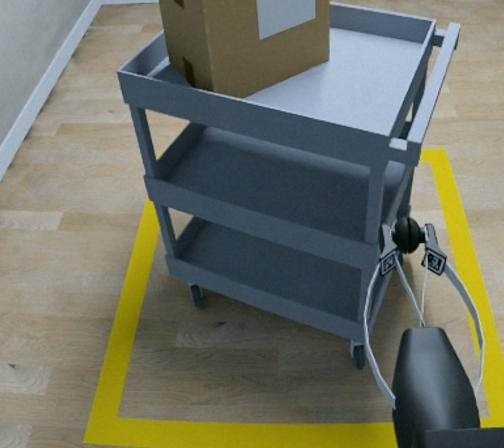

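Emit:
move(r1={"base":{"strafe_m":0.85},"joints":{"lift_m":1.1}}, blocking=false, cameras=[])

Emit:
wait(seconds=5, cameras=[])

Emit:
move(r1={"base":{"translate_m":0.95}}, blocking=false, cameras=[])

Emit:
wait(seconds=6, cameras=[])

Emit:
move(r1={"base":{"rotate_rad":-1.3}}, blocking=false, cameras=[])

Emit:
wait(seconds=4, cameras=["r1_head_camera","r1_head_left_camera"])

Scene clock: 1035.07 s.
move: r1 moving
r1.base_odometry: x=+1.285 y=+2.109 heading=-1.794
r1.turned_by_wheels: +0.000
r1.turned_by_imu: +0.000
r1.base_tilt: forward=-1.6 right=+1.3
r1.lidar_m: 0.88 1.12 1.24 1.17 1.24 1.64 1.54 1.63 1.66 1.58 2.03 0.92
r1.base_status: strafe_m moving
r1.joint_positions: lift_m=+0.987 arm_m=+0.000 wrist_yaw_rad=-0.001 wrist_pitch_rad=+0.006 wrist_roll_rad=+0.002 gripper_m=-0.010
r1.joint_status: lift_m moving
r1.measured_speeds: translate_m=+0.000 strafe_m=+0.139 rotate_rad=+0.002 lift_m=+0.146 arm_m=+0.000 wrist_yaw_rad=+0.000 wrist_pitch_rad=+0.000 wrist_roll_rad=+0.000
r1.motor_effort: lift_m=+26(28) arm_m=+4(4) wheel_0=-10(11) wheel_1=+8(10) wheel_2=+0(1)
r1.servo_current: wrist_yaw_rad=59(65) wrist_pitch_rad=39(46) wrist_roll_rad=52(59) gripper_m=46(52)
r1.hand_pose: x=+0.4591 y=-0.0877 z=+1.1639 quat_wxyz=(+1.000, +0.001, +0.003, -0.001) (m; r1's base frame)
r1.wrist_depth_mm: - - - - - - - / - - - - - - - / - - - - - - - / - - - - - - - / - - 917 - - - - / - - 820 195 - - - / - 878 163 135 142 - -
r2: as last shown
r2.turned_by_imu: +0.002
r2.lidar_m: 0.40 0.46 3.62 4.83 4.70 1.86 1.33 1.22 1.29 1.17 1.10 0.78
r2.motor_effort: lift_m=+20(20) arm_m=-9(9) wheel_0=-3(3) wheel_1=-4(5) wheel_2=+7(7)
r2.servo_current: wrist_yaw_rad=39(59) wrist_pitch_rad=46(46) wrist_roll_rad=52(59) gripper_m=91(104)
r2.contact_limits: translate_m 0.8
r2.wrist_depth_mm: - - 231 164 255 267 283 / - - 232 163 255 271 282 / - - 235 166 256 271 285 / - - 235 164 258 273 286 / - - 236 167 262 276 290 / - - 185 168 180 279 290 / - - 236 - 266 278 293
pictures: none
No camera images: "cameras" was empty.

Scene clock: 1038.73 s.
earlier move: r1 done
r1.base_odometry: x=+2.078 y=+1.928 heading=-1.794
r1.turned_by_wheels: +0.000
r1.turned_by_imu: +0.005
r1.base_tilt: forward=-1.6 right=+1.2
r1.lidar_m: 1.54 0.54 0.40 0.37 0.38 0.58 1.56 1.67 2.27 2.40 1.31 1.17
r1.base_status: done
r1.joint_positions: lift_m=+1.100 arm_m=+0.000 wrist_yaw_rad=-0.001 wrist_pitch_rad=+0.006 wrist_roll_rad=+0.002 gripper_m=-0.010
r1.joint_status: all done
r1.measured_speeds: all 0
r1.motor_effort: lift_m=+24(29) arm_m=+4(4) wheel_0=+0(12) wheel_1=+0(12) wheel_2=+0(2)
r1.servo_current: wrist_yaw_rad=52(65) wrist_pitch_rad=46(59) wrist_roll_rad=59(65) gripper_m=39(52)
r1.hand_pose: x=+0.4591 y=-0.0877 z=+1.2760 quat_wxyz=(+1.000, +0.001, +0.003, -0.001) (m; r1's base frame)
r1.wrist_depth_mm: - - - - - - - / - - - - - - - / - - - - - - - / - - - - - - - / - - - - - - - / - - 187 195 - 991 904 / - - 171 180 152 946 891
r2.base_odometry: x=-1.403 y=-1.521 heading=-2.065
r2.turned_by_wheels: +0.000
r2.turned_by_imu: +0.001
r2.base_tilt: forward=-0.7 right=+0.1
r2.lidar_m: 0.41 0.41 3.63 4.85 4.70 1.82 1.33 1.24 1.30 1.16 1.10 0.74
r2.base_status: not commanded
r2.joint_positions: lift_m=+0.920 arm_m=+0.000 wrist_yaw_rad=+0.499 wrist_pitch_rad=+0.003 wrist_roll_rad=+0.001 gripper_m=-0.029
r2.joint_status: not commanded
r2.measured_speeds: all 0
r2.motor_effort: lift_m=+20(20) arm_m=-8(9) wheel_0=-3(4) wheel_1=-5(5) wheel_2=+7(7)
r2.servo_current: wrist_yaw_rad=52(59) wrist_pitch_rad=33(46) wrist_roll_rad=46(59) gripper_m=98(104)
r2.contact_limits: translate_m 0.8
r2.hand_pose: x=+0.4663 y=+0.0613 z=+1.0973 quat_wxyz=(+0.969, +0.000, +0.001, +0.247) (m; r2's base frame)
r2.wrist_depth_mm: - - 230 163 255 267 282 / - - 231 163 256 270 281 / - - 234 166 258 272 285 / - - 235 164 258 273 287 / - - 236 167 260 274 289 / - - 185 167 180 279 289 / - - 237 - 267 279 291
wait: 3.67 of 5 s (r1 has come to rest)
pictures: none
No camera images: "cameras" was empty.

Scene clock: 1039.23 s.
move: r1 moving
r1.base_odometry: x=+2.071 y=+1.898 heading=-1.794
r1.turned_by_wheels: +0.000
r1.turned_by_imu: +0.000
r1.base_tilt: forward=-1.6 right=+1.3
r1.lidar_m: 1.55 0.57 0.40 0.38 0.40 0.53 1.60 1.68 2.33 2.41 1.26 1.14
r1.base_status: translate_m moving
r1.joint_positions: lift_m=+1.100 arm_m=+0.000 wrist_yaw_rad=-0.001 wrist_pitch_rad=+0.006 wrist_roll_rad=+0.002 gripper_m=-0.010
r1.joint_status: not commanded
r1.measured_speeds: translate_m=+0.120 strafe_m=+0.001 rotate_rad=+0.002 lift_m=+0.000 arm_m=+0.000 wrist_yaw_rad=+0.000 wrist_pitch_rad=+0.000 wrist_roll_rad=+0.000
r1.motor_effort: lift_m=+24(25) arm_m=+4(4) wheel_0=+6(7) wheel_1=+5(6) wheel_2=-8(10)
r1.servo_current: wrist_yaw_rad=59(65) wrist_pitch_rad=46(59) wrist_roll_rad=39(52) gripper_m=46(52)
r1.hand_pose: x=+0.4591 y=-0.0877 z=+1.2760 quat_wxyz=(+1.000, +0.001, +0.003, -0.001) (m; r1's base frame)
r1.wrist_depth_mm: - - - - - - - / - - - - - - - / - - - - - - - / - - - - - - - / - - - - - - - / - - 188 195 - 976 866 / - - 171 180 152 917 854
r2: as last shown
r2.turned_by_imu: +0.000
r2.base_tilt: forward=-0.6 right=+0.1
r2.lidar_m: 0.41 0.41 3.61 4.87 4.71 1.87 1.32 1.25 1.30 1.17 1.10 0.75
r2.motor_effort: lift_m=+19(20) arm_m=-9(9) wheel_0=-3(4) wheel_1=-4(5) wheel_2=+7(7)
r2.servo_current: wrist_yaw_rad=46(52) wrist_pitch_rad=39(46) wrist_roll_rad=52(52) gripper_m=98(104)
r2.contact_limits: translate_m 0.8
r2.wrist_depth_mm: - - 231 164 254 268 283 / - - 233 162 255 270 282 / - - 234 166 257 272 285 / - - 236 165 259 273 287 / - - 236 167 263 274 289 / - - 185 167 180 278 289 / - - 237 - 267 278 293
pictures: none
No camera images: "cameras" was empty.

Scene clock: 1043.40 s.
earlier move: r1 done
r1.base_odometry: x=+1.868 y=+1.002 heading=-1.794
r1.turned_by_wheels: +0.000
r1.turned_by_imu: +0.000
r1.base_tilt: forward=-1.6 right=+1.3
r1.lidar_m: 1.54 0.54 0.38 0.37 0.41 0.53 1.64 2.63 2.50 0.54 0.45 0.86
r1.base_status: done
r1.joint_positions: lift_m=+1.100 arm_m=+0.000 wrist_yaw_rad=-0.001 wrist_pitch_rad=+0.006 wrist_roll_rad=+0.002 gripper_m=-0.010
r1.joint_status: not commanded
r1.measured_speeds: all 0
r1.motor_effort: lift_m=+24(25) arm_m=+4(4) wheel_0=+2(8) wheel_1=+2(9) wheel_2=+1(10)
r1.servo_current: wrist_yaw_rad=52(78) wrist_pitch_rad=46(59) wrist_roll_rad=65(78) gripper_m=46(52)
r1.hand_pose: x=+0.4591 y=-0.0877 z=+1.2760 quat_wxyz=(+1.000, +0.001, +0.003, -0.001) (m; r1's base frame)
r1.wrist_depth_mm: - - - - - - - / - - - - - - - / - - - - - - - / - - - - - - - / - - - - - - - / - - 187 195 - - - / - - 171 181 153 - -
r2.base_odometry: x=-1.403 y=-1.521 heading=-2.065
r2.turned_by_wheels: +0.000
r2.turned_by_imu: +0.001
r2.base_tilt: forward=-0.6 right=+0.1
r2.lidar_m: 0.40 0.47 3.61 4.87 4.71 1.88 1.31 1.24 1.28 1.16 1.09 0.75
r2.base_status: not commanded
r2.joint_positions: lift_m=+0.920 arm_m=+0.000 wrist_yaw_rad=+0.499 wrist_pitch_rad=+0.003 wrist_roll_rad=+0.001 gripper_m=-0.029
r2.joint_status: not commanded
r2.measured_speeds: all 0
r2.motor_effort: lift_m=+20(20) arm_m=-9(9) wheel_0=-3(4) wheel_1=-4(5) wheel_2=+7(7)
r2.servo_current: wrist_yaw_rad=52(59) wrist_pitch_rad=46(46) wrist_roll_rad=59(65) gripper_m=91(104)
r2.contact_limits: translate_m 0.8
r2.hand_pose: x=+0.4663 y=+0.0613 z=+1.0973 quat_wxyz=(+0.969, +0.000, +0.001, +0.247) (m; r2's base frame)
r2.wrist_depth_mm: - - 231 163 255 270 282 / - - 233 163 255 271 282 / - - 233 167 256 272 285 / - - 235 164 258 273 286 / - - 236 167 263 273 289 / - - 186 167 180 279 290 / - - 236 - 264 279 293
wait: 4.17 of 6 s (r1 has come to rest)
pictures: none
No camera images: "cameras" was empty.

Scene clock: 1043.90 s.
move: r1 moving
r1.base_odometry: x=+1.868 y=+1.002 heading=-1.958
r1.turned_by_wheels: -0.164
r1.turned_by_imu: -0.165
r1.base_tilt: forward=-1.6 right=+1.2
r1.lidar_m: 2.19 0.66 0.42 0.36 0.36 0.49 0.97 2.57 2.68 0.71 0.45 0.63
r1.base_status: rotate_rad moving
r1.joint_positions: lift_m=+1.100 arm_m=+0.000 wrist_yaw_rad=-0.001 wrist_pitch_rad=+0.006 wrist_roll_rad=+0.002 gripper_m=-0.010
r1.joint_status: not commanded
r1.measured_speeds: translate_m=+0.000 strafe_m=+0.001 rotate_rad=-0.630 lift_m=+0.000 arm_m=+0.000 wrist_yaw_rad=+0.000 wrist_pitch_rad=+0.000 wrist_roll_rad=+0.000
r1.motor_effort: lift_m=+24(24) arm_m=+4(4) wheel_0=+5(8) wheel_1=+5(8) wheel_2=+4(5)
r1.servo_current: wrist_yaw_rad=52(59) wrist_pitch_rad=46(52) wrist_roll_rad=52(52) gripper_m=46(52)
r1.hand_pose: x=+0.4591 y=-0.0877 z=+1.2760 quat_wxyz=(+1.000, +0.001, +0.003, -0.001) (m; r1's base frame)
r1.wrist_depth_mm: - - - - - - - / - - - - - - - / - - - - - - - / - - - - - - - / - - - - - - - / - - 183 195 - - - / - - 163 181 152 - -
r2: as last shown
r2.turned_by_imu: +0.000
r2.base_tilt: forward=-0.6 right=+0.0
r2.lidar_m: 0.39 0.41 3.59 4.84 4.70 1.90 1.31 1.23 1.27 1.15 1.09 0.76
r2.motor_effort: lift_m=+19(20) arm_m=-9(9) wheel_0=-3(4) wheel_1=-4(5) wheel_2=+7(7)
r2.servo_current: wrist_yaw_rad=46(52) wrist_pitch_rad=39(46) wrist_roll_rad=46(59) gripper_m=98(98)
r2.contact_limits: translate_m 0.8
r2.wrist_depth_mm: - - 231 164 255 268 282 / - - 232 163 256 270 282 / - - 235 166 257 271 286 / - - 235 165 259 273 286 / - - 236 167 260 274 289 / - - 185 167 180 278 290 / - - 236 - 266 277 294
pictures: none
No camera images: "cameras" was empty.

Scene clock: 1045.70 s.
earlier move: r1 done
r1.base_odometry: x=+1.868 y=+1.002 heading=-3.093
r1.turned_by_wheels: -1.135
r1.turned_by_imu: -1.142
r1.base_tilt: forward=-1.6 right=+1.3
r1.lidar_m: 0.45 0.54 2.21 0.73 0.44 0.38 0.37 0.47 0.85 2.53 2.73 0.87
r1.base_status: done
r1.joint_positions: lift_m=+1.100 arm_m=+0.000 wrist_yaw_rad=-0.001 wrist_pitch_rad=+0.006 wrist_roll_rad=+0.002 gripper_m=-0.010
r1.joint_status: not commanded
r1.measured_speeds: all 0
r1.motor_effort: lift_m=+24(24) arm_m=+4(4) wheel_0=+2(8) wheel_1=+2(8) wheel_2=+2(7)
r1.servo_current: wrist_yaw_rad=52(72) wrist_pitch_rad=46(59) wrist_roll_rad=52(65) gripper_m=46(52)
r1.hand_pose: x=+0.4591 y=-0.0877 z=+1.2760 quat_wxyz=(+1.000, +0.001, +0.003, -0.001) (m; r1's base frame)
r1.wrist_depth_mm: - - - - - - - / - - - - - - - / - - - - - - 1921 / - - - - - - 1921 / - - - - - - - / - - - 194 - - - / - 585 180 151 152 - -
r2.base_odometry: x=-1.403 y=-1.521 heading=-2.065
r2.turned_by_wheels: +0.000
r2.turned_by_imu: +0.000
r2.base_tilt: forward=-0.6 right=+0.1
r2.lidar_m: 0.39 0.43 3.63 4.86 4.69 1.84 1.34 1.24 1.29 1.17 1.10 0.76
r2.base_status: not commanded
r2.joint_positions: lift_m=+0.920 arm_m=+0.000 wrist_yaw_rad=+0.499 wrist_pitch_rad=+0.003 wrist_roll_rad=+0.001 gripper_m=-0.029
r2.joint_status: not commanded
r2.measured_speeds: all 0
r2.motor_effort: lift_m=+20(20) arm_m=-9(9) wheel_0=-4(4) wheel_1=-4(5) wheel_2=+7(7)
r2.servo_current: wrist_yaw_rad=52(52) wrist_pitch_rad=46(52) wrist_roll_rad=52(59) gripper_m=98(104)
r2.contact_limits: translate_m 0.8
r2.hand_pose: x=+0.4663 y=+0.0613 z=+1.0973 quat_wxyz=(+0.969, +0.000, +0.001, +0.247) (m; r2's base frame)
r2.wrist_depth_mm: - - 230 163 254 268 283 / - - 232 162 256 270 282 / - - 234 166 257 272 286 / - - 235 165 258 274 286 / - - 236 168 262 274 289 / - - 186 167 180 279 290 / - - 237 - 265 278 294
wait: 1.80 of 4 s (r1 has come to rest)
pictures: r1_head_camera, r1_head_left_camera
Images, in order (width x height): r1_head_camera 420x560, r1_head_left_camera 420x672.

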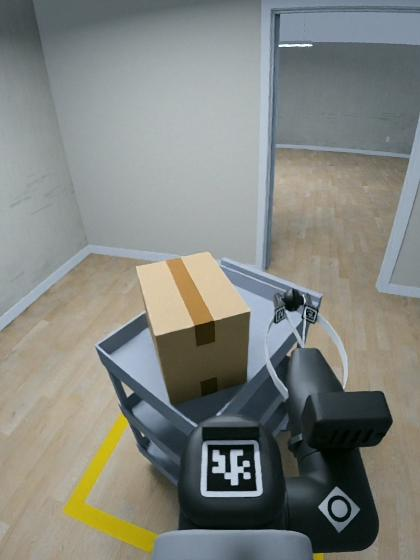

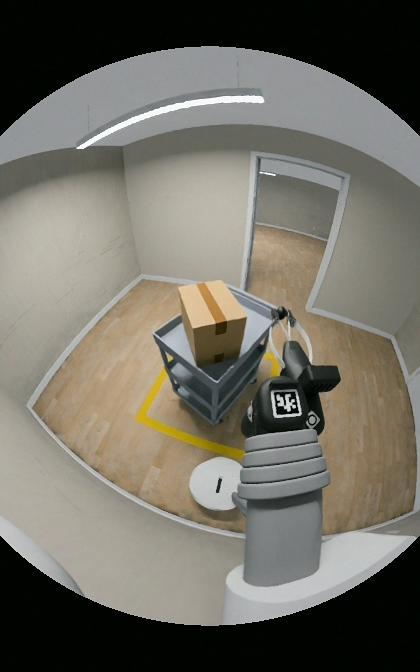

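Emit:
zoom_image(camera="r1_head_left_camera", region=[120, 300, 300, 480])

Emit:
zoom_image(camera="r1_head_camera", region=[50, 340, 220, 560])

Scaled by 2.800 from the camera's 420x672 image, which has a finer 600x960 frame.

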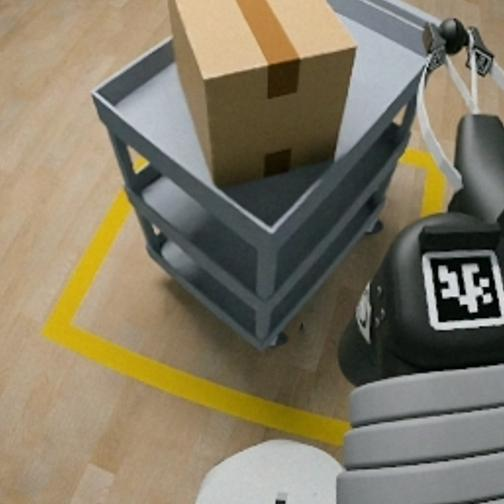

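Scaled by 2.291 from the camera's 420x560 image, which has a finer 600x800 frame.

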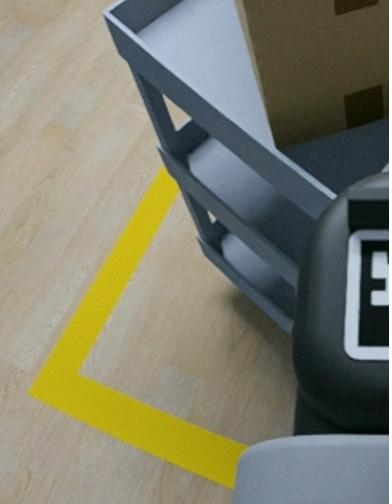

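Emit:
move(r1={"base":{"strafe_m":0.4,"translate_m":0.09}}, blocking=false, cameras=[])

Emit:
wait(seconds=4, cameras=[])

Emit:
move(r1={"base":{"rotate_rad":-0.5}}, blocking=false, cameras=[])

Emit:
wait(seconds=4, cameras=["r1_head_camera","r1_head_left_camera"])

Emit:
zoom_image(camera="r1_head_left_camera", region=[140, 280, 340, 480])

Scene clock: 1063.97 s.
move: r1 moving
r1.base_odometry: x=+1.863 y=+0.970 heading=-3.093
r1.turned_by_wheels: +0.000
r1.turned_by_imu: -0.001
r1.base_tilt: forward=-1.6 right=+1.3
r1.lidar_m: 0.44 0.56 2.16 0.77 0.46 0.37 0.36 0.45 0.86 2.57 2.78 0.76
r1.base_status: translate_m moving; strafe_m moving
r1.joint_positions: lift_m=+1.100 arm_m=+0.000 wrist_yaw_rad=-0.001 wrist_pitch_rad=+0.006 wrist_roll_rad=+0.002 gripper_m=-0.010
r1.joint_status: not commanded
r1.measured_speeds: translate_m=+0.027 strafe_m=+0.124 rotate_rad=-0.004 lift_m=+0.000 arm_m=+0.000 wrist_yaw_rad=+0.000 wrist_pitch_rad=+0.000 wrist_roll_rad=+0.000
r1.motor_effort: lift_m=+24(24) arm_m=+4(4) wheel_0=-8(10) wheel_1=+11(11) wheel_2=-5(5)
r1.servo_current: wrist_yaw_rad=65(65) wrist_pitch_rad=46(52) wrist_roll_rad=46(59) gripper_m=46(52)
r1.hand_pose: x=+0.4591 y=-0.0877 z=+1.2760 quat_wxyz=(+1.000, +0.001, +0.003, -0.001) (m; r1's base frame)
r1.wrist_depth_mm: - - - - - - - / - - - - - - - / - - - - - - - / - - - - - - - / - - - - - - - / - - - 195 - - - / - 585 181 181 153 - -
r2: as last shown
r2.turned_by_imu: +0.003
r2.lidar_m: 0.38 0.45 3.63 4.88 4.72 1.84 1.32 1.25 1.30 1.18 1.09 0.75
r2.motor_effort: lift_m=+19(20) arm_m=-9(9) wheel_0=-3(4) wheel_1=-4(5) wheel_2=+7(7)
r2.servo_current: wrist_yaw_rad=52(52) wrist_pitch_rad=46(46) wrist_roll_rad=52(52) gripper_m=91(104)
r2.contact_limits: translate_m 0.8
r2.wrist_depth_mm: - - 231 164 255 270 283 / - - 233 163 256 270 282 / - - 234 166 258 272 285 / - - 236 165 259 273 286 / - - 235 167 262 274 289 / - - 185 167 180 278 289 / - - 237 - 266 279 293
pictures: none
No camera images: "cameras" was empty.

Scene clock: 1066.27 s.
earlier move: r1 done
r1.base_odometry: x=+1.797 y=+0.598 heading=-3.094
r1.turned_by_wheels: +0.000
r1.turned_by_imu: +0.002
r1.base_tilt: forward=-1.6 right=+1.3
r1.lidar_m: 0.54 2.05 1.80 0.72 0.42 0.35 0.35 0.42 0.81 2.96 2.81 0.48
r1.base_status: done
r1.joint_positions: lift_m=+1.100 arm_m=+0.000 wrist_yaw_rad=-0.001 wrist_pitch_rad=+0.006 wrist_roll_rad=+0.002 gripper_m=-0.010
r1.joint_status: not commanded
r1.measured_speeds: all 0
r1.motor_effort: lift_m=+24(24) arm_m=+4(4) wheel_0=-2(10) wheel_1=+1(11) wheel_2=-2(5)
r1.servo_current: wrist_yaw_rad=46(65) wrist_pitch_rad=52(52) wrist_roll_rad=46(65) gripper_m=46(52)
r1.hand_pose: x=+0.4591 y=-0.0877 z=+1.2760 quat_wxyz=(+1.000, +0.001, +0.003, -0.001) (m; r1's base frame)
r1.wrist_depth_mm: - - - - - - - / - - - - - - - / - - - - - - - / - - - - - - - / - - - - - - - / - - - 195 - - - / - - 180 180 153 580 -
r2.base_odometry: x=-1.403 y=-1.521 heading=-2.065
r2.turned_by_wheels: +0.000
r2.turned_by_imu: +0.000
r2.base_tilt: forward=-0.6 right=+0.1
r2.lidar_m: 0.39 0.45 3.62 4.88 4.71 1.87 1.32 1.25 1.28 1.13 1.09 0.75
r2.base_status: not commanded
r2.joint_positions: lift_m=+0.920 arm_m=+0.000 wrist_yaw_rad=+0.499 wrist_pitch_rad=+0.003 wrist_roll_rad=+0.001 gripper_m=-0.029
r2.joint_status: not commanded
r2.measured_speeds: all 0
r2.motor_effort: lift_m=+20(20) arm_m=-9(9) wheel_0=-3(4) wheel_1=-4(5) wheel_2=+7(7)
r2.servo_current: wrist_yaw_rad=46(59) wrist_pitch_rad=39(52) wrist_roll_rad=46(59) gripper_m=91(104)
r2.contact_limits: translate_m 0.8
r2.hand_pose: x=+0.4663 y=+0.0613 z=+1.0973 quat_wxyz=(+0.969, +0.000, +0.001, +0.247) (m; r2's base frame)
r2.wrist_depth_mm: - - 232 163 255 268 285 / - - 232 163 256 270 282 / - - 235 166 257 272 285 / - - 235 165 258 273 286 / - - 236 167 262 276 290 / - - 185 167 180 277 289 / - - 236 - 265 278 294
wait: 2.30 of 4 s (r1 has come to rest)
pictures: none
No camera images: "cameras" was empty.

Scene clock: 1066.77 s.
move: r1 moving
r1.base_odometry: x=+1.797 y=+0.598 heading=+3.026
r1.turned_by_wheels: -0.164
r1.turned_by_imu: -0.164
r1.base_tilt: forward=-1.6 right=+1.3
r1.lidar_m: 0.48 2.31 1.82 0.99 0.46 0.35 0.34 0.38 0.62 2.77 3.08 0.48
r1.base_status: rotate_rad moving
r1.joint_positions: lift_m=+1.100 arm_m=+0.000 wrist_yaw_rad=-0.001 wrist_pitch_rad=+0.006 wrist_roll_rad=+0.002 gripper_m=-0.010
r1.joint_status: not commanded
r1.measured_speeds: translate_m=+0.000 strafe_m=-0.001 rotate_rad=-0.638 lift_m=+0.000 arm_m=+0.000 wrist_yaw_rad=+0.000 wrist_pitch_rad=+0.000 wrist_roll_rad=+0.000
r1.motor_effort: lift_m=+24(24) arm_m=+4(4) wheel_0=+7(8) wheel_1=+6(6) wheel_2=+5(7)
r1.servo_current: wrist_yaw_rad=46(59) wrist_pitch_rad=46(59) wrist_roll_rad=46(59) gripper_m=46(52)
r1.hand_pose: x=+0.4591 y=-0.0877 z=+1.2760 quat_wxyz=(+1.000, +0.001, +0.003, -0.001) (m; r1's base frame)
r1.wrist_depth_mm: - - - - - - - / - - - - - - - / - - - - - - - / - - - - - - - / - - - - - - - / - - - 194 - - - / - - 181 151 152 - -
r2: as last shown
r2.lidar_m: 0.42 0.45 3.60 4.89 4.70 1.89 1.33 1.24 1.28 1.17 1.09 0.75
r2.motor_effort: lift_m=+19(20) arm_m=-9(9) wheel_0=-3(4) wheel_1=-5(5) wheel_2=+7(7)
r2.servo_current: wrist_yaw_rad=33(52) wrist_pitch_rad=39(46) wrist_roll_rad=59(59) gripper_m=91(98)
r2.contact_limits: translate_m 0.8
r2.wrist_depth_mm: - - 231 164 255 268 282 / - - 231 163 256 270 282 / - - 234 166 257 271 285 / - - 235 165 258 273 286 / - - 236 167 260 273 289 / - - 186 167 180 279 290 / - - 236 - 266 279 294
pictures: none
No camera images: "cameras" was empty.

Scene clock: 1067.80 s.
earlier move: r1 done
r1.base_odometry: x=+1.797 y=+0.598 heading=+2.690
r1.turned_by_wheels: -0.336
r1.turned_by_imu: -0.338
r1.base_tilt: forward=-1.6 right=+1.3
r1.lidar_m: 0.47 0.51 2.01 1.79 0.67 0.41 0.35 0.35 0.42 0.83 2.93 2.71
r1.base_status: done
r1.joint_positions: lift_m=+1.100 arm_m=+0.000 wrist_yaw_rad=-0.001 wrist_pitch_rad=+0.006 wrist_roll_rad=+0.002 gripper_m=-0.010
r1.joint_status: not commanded
r1.measured_speeds: all 0
r1.motor_effort: lift_m=+24(24) arm_m=+4(4) wheel_0=+4(8) wheel_1=+1(6) wheel_2=+2(7)
r1.servo_current: wrist_yaw_rad=46(59) wrist_pitch_rad=46(59) wrist_roll_rad=52(59) gripper_m=39(52)
r1.hand_pose: x=+0.4591 y=-0.0877 z=+1.2760 quat_wxyz=(+1.000, +0.001, +0.003, -0.001) (m; r1's base frame)
r1.wrist_depth_mm: - - - - - - - / - - - - - - - / - - - - - - - / - - - - - - - / - - - - - - - / - - - 194 - - - / - - 180 185 152 - -
r2.base_odometry: x=-1.403 y=-1.521 heading=-2.065
r2.turned_by_wheels: +0.000
r2.turned_by_imu: +0.000
r2.base_tilt: forward=-0.7 right=+0.1
r2.lidar_m: 0.41 0.45 3.63 4.86 4.69 1.89 1.31 1.23 1.29 1.15 1.10 0.74
r2.base_status: not commanded
r2.joint_positions: lift_m=+0.920 arm_m=+0.000 wrist_yaw_rad=+0.499 wrist_pitch_rad=+0.003 wrist_roll_rad=+0.001 gripper_m=-0.029
r2.joint_status: not commanded
r2.measured_speeds: all 0
r2.motor_effort: lift_m=+19(20) arm_m=-9(9) wheel_0=-3(4) wheel_1=-4(5) wheel_2=+7(7)
r2.servo_current: wrist_yaw_rad=46(59) wrist_pitch_rad=39(52) wrist_roll_rad=46(65) gripper_m=98(104)
r2.contact_limits: translate_m 0.8
r2.hand_pose: x=+0.4663 y=+0.0613 z=+1.0973 quat_wxyz=(+0.969, +0.000, +0.001, +0.247) (m; r2's base frame)
r2.wrist_depth_mm: - - 231 164 255 270 282 / - - 233 163 256 270 282 / - - 234 166 257 271 285 / - - 235 165 260 274 287 / - - 236 167 262 276 290 / - - 186 167 180 278 289 / - - 236 - 266 278 294
wait: 1.03 of 4 s (r1 has come to rest)
pictures: r1_head_camera, r1_head_left_camera
Images, in order (width x height): r1_head_camera 420x560, r1_head_left_camera 420x672.

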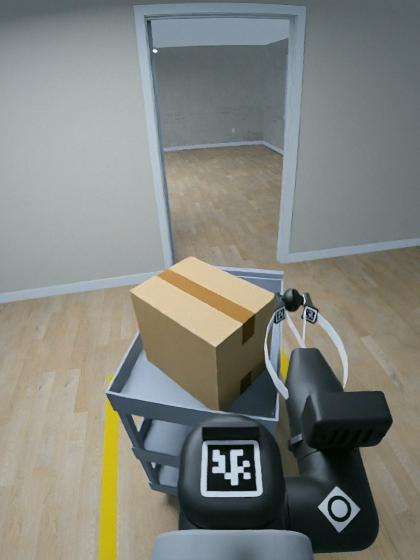

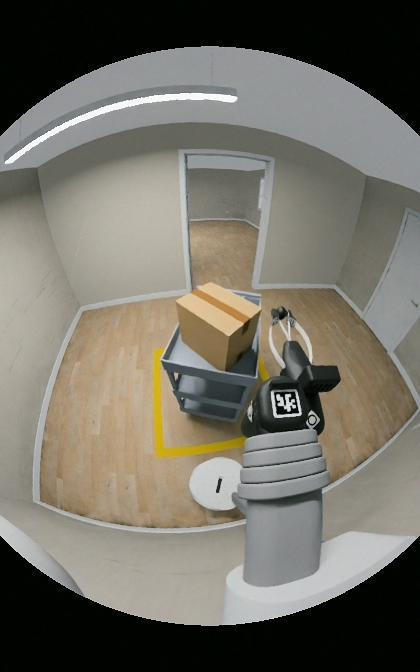

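Scaled by 2.520 from the camera's 420x672 image, which has a finer 600x960 frame.

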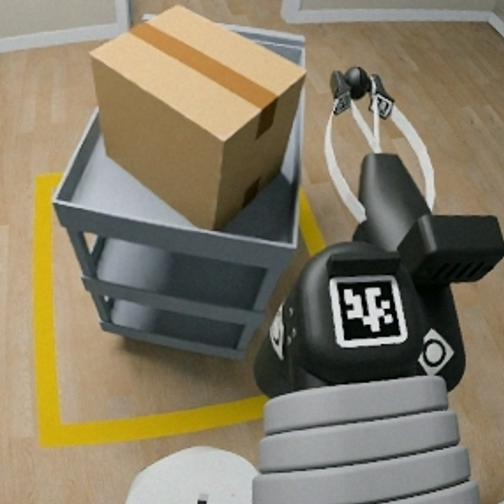

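Emit:
wait(seconds=0, cameras=["r2_head_camera","r2_head_left_camera"])

Scene clock: 1075.63 s.
r1.base_odometry: x=+1.797 y=+0.598 heading=+2.690
r1.turned_by_wheels: +0.000
r1.turned_by_imu: +0.000
r1.base_tilt: forward=-1.6 right=+1.3
r1.lidar_m: 0.47 0.52 2.03 1.80 0.70 0.39 0.34 0.34 0.44 0.84 2.94 2.74
r1.base_status: done
r1.joint_positions: lift_m=+1.100 arm_m=+0.000 wrist_yaw_rad=-0.001 wrist_pitch_rad=+0.006 wrist_roll_rad=+0.002 gripper_m=-0.010
r1.joint_status: not commanded
r1.measured_speeds: all 0
r1.motor_effort: lift_m=+24(24) arm_m=+4(4) wheel_0=+4(8) wheel_1=+2(6) wheel_2=+2(7)
r1.servo_current: wrist_yaw_rad=46(59) wrist_pitch_rad=46(59) wrist_roll_rad=39(59) gripper_m=52(52)
r1.hand_pose: x=+0.4591 y=-0.0877 z=+1.2760 quat_wxyz=(+1.000, +0.001, +0.003, -0.001) (m; r1's base frame)
r1.wrist_depth_mm: - - - - - - - / - - - - - - - / - - - - - - - / - - - - - - - / - - - - - - - / - - - 194 - - - / - - 180 185 152 - -
r2.base_odometry: x=-1.403 y=-1.521 heading=-2.065
r2.turned_by_wheels: +0.000
r2.turned_by_imu: +0.001
r2.base_tilt: forward=-0.6 right=+0.1
r2.lidar_m: 0.39 0.46 3.63 4.85 4.70 1.89 1.30 1.25 1.28 1.15 1.09 0.76
r2.base_status: not commanded
r2.joint_positions: lift_m=+0.920 arm_m=+0.000 wrist_yaw_rad=+0.499 wrist_pitch_rad=+0.003 wrist_roll_rad=+0.001 gripper_m=-0.029
r2.joint_status: not commanded
r2.measured_speeds: all 0
r2.motor_effort: lift_m=+19(20) arm_m=-9(9) wheel_0=-3(4) wheel_1=-4(5) wheel_2=+7(7)
r2.servo_current: wrist_yaw_rad=46(59) wrist_pitch_rad=39(52) wrist_roll_rad=46(65) gripper_m=91(104)
r2.contact_limits: translate_m 0.8
r2.hand_pose: x=+0.4663 y=+0.0613 z=+1.0973 quat_wxyz=(+0.969, +0.000, +0.001, +0.247) (m; r2's base frame)
r2.wrist_depth_mm: - - 230 163 254 268 282 / - - 232 163 256 271 281 / - - 234 166 257 272 283 / - - 235 165 259 274 287 / - - 236 167 262 276 289 / - - 185 168 180 278 290 / - - 237 - 266 281 294
pictures: r2_head_camera, r2_head_left_camera
Images, in order (width x height): r2_head_camera 420x560, r2_head_left_camera 420x672.

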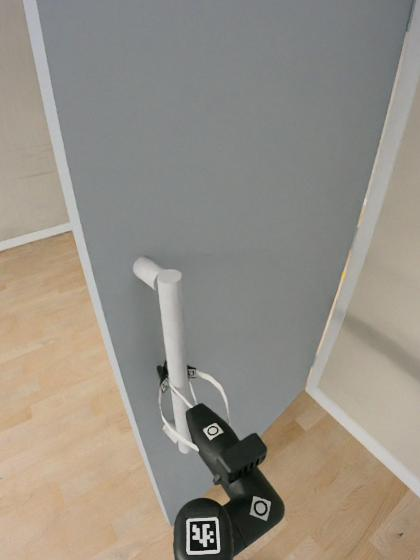

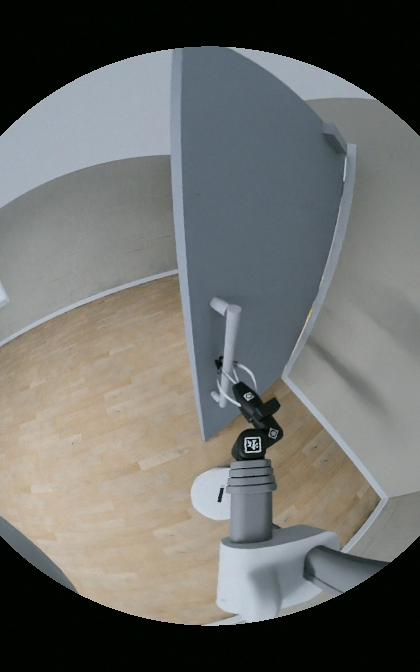

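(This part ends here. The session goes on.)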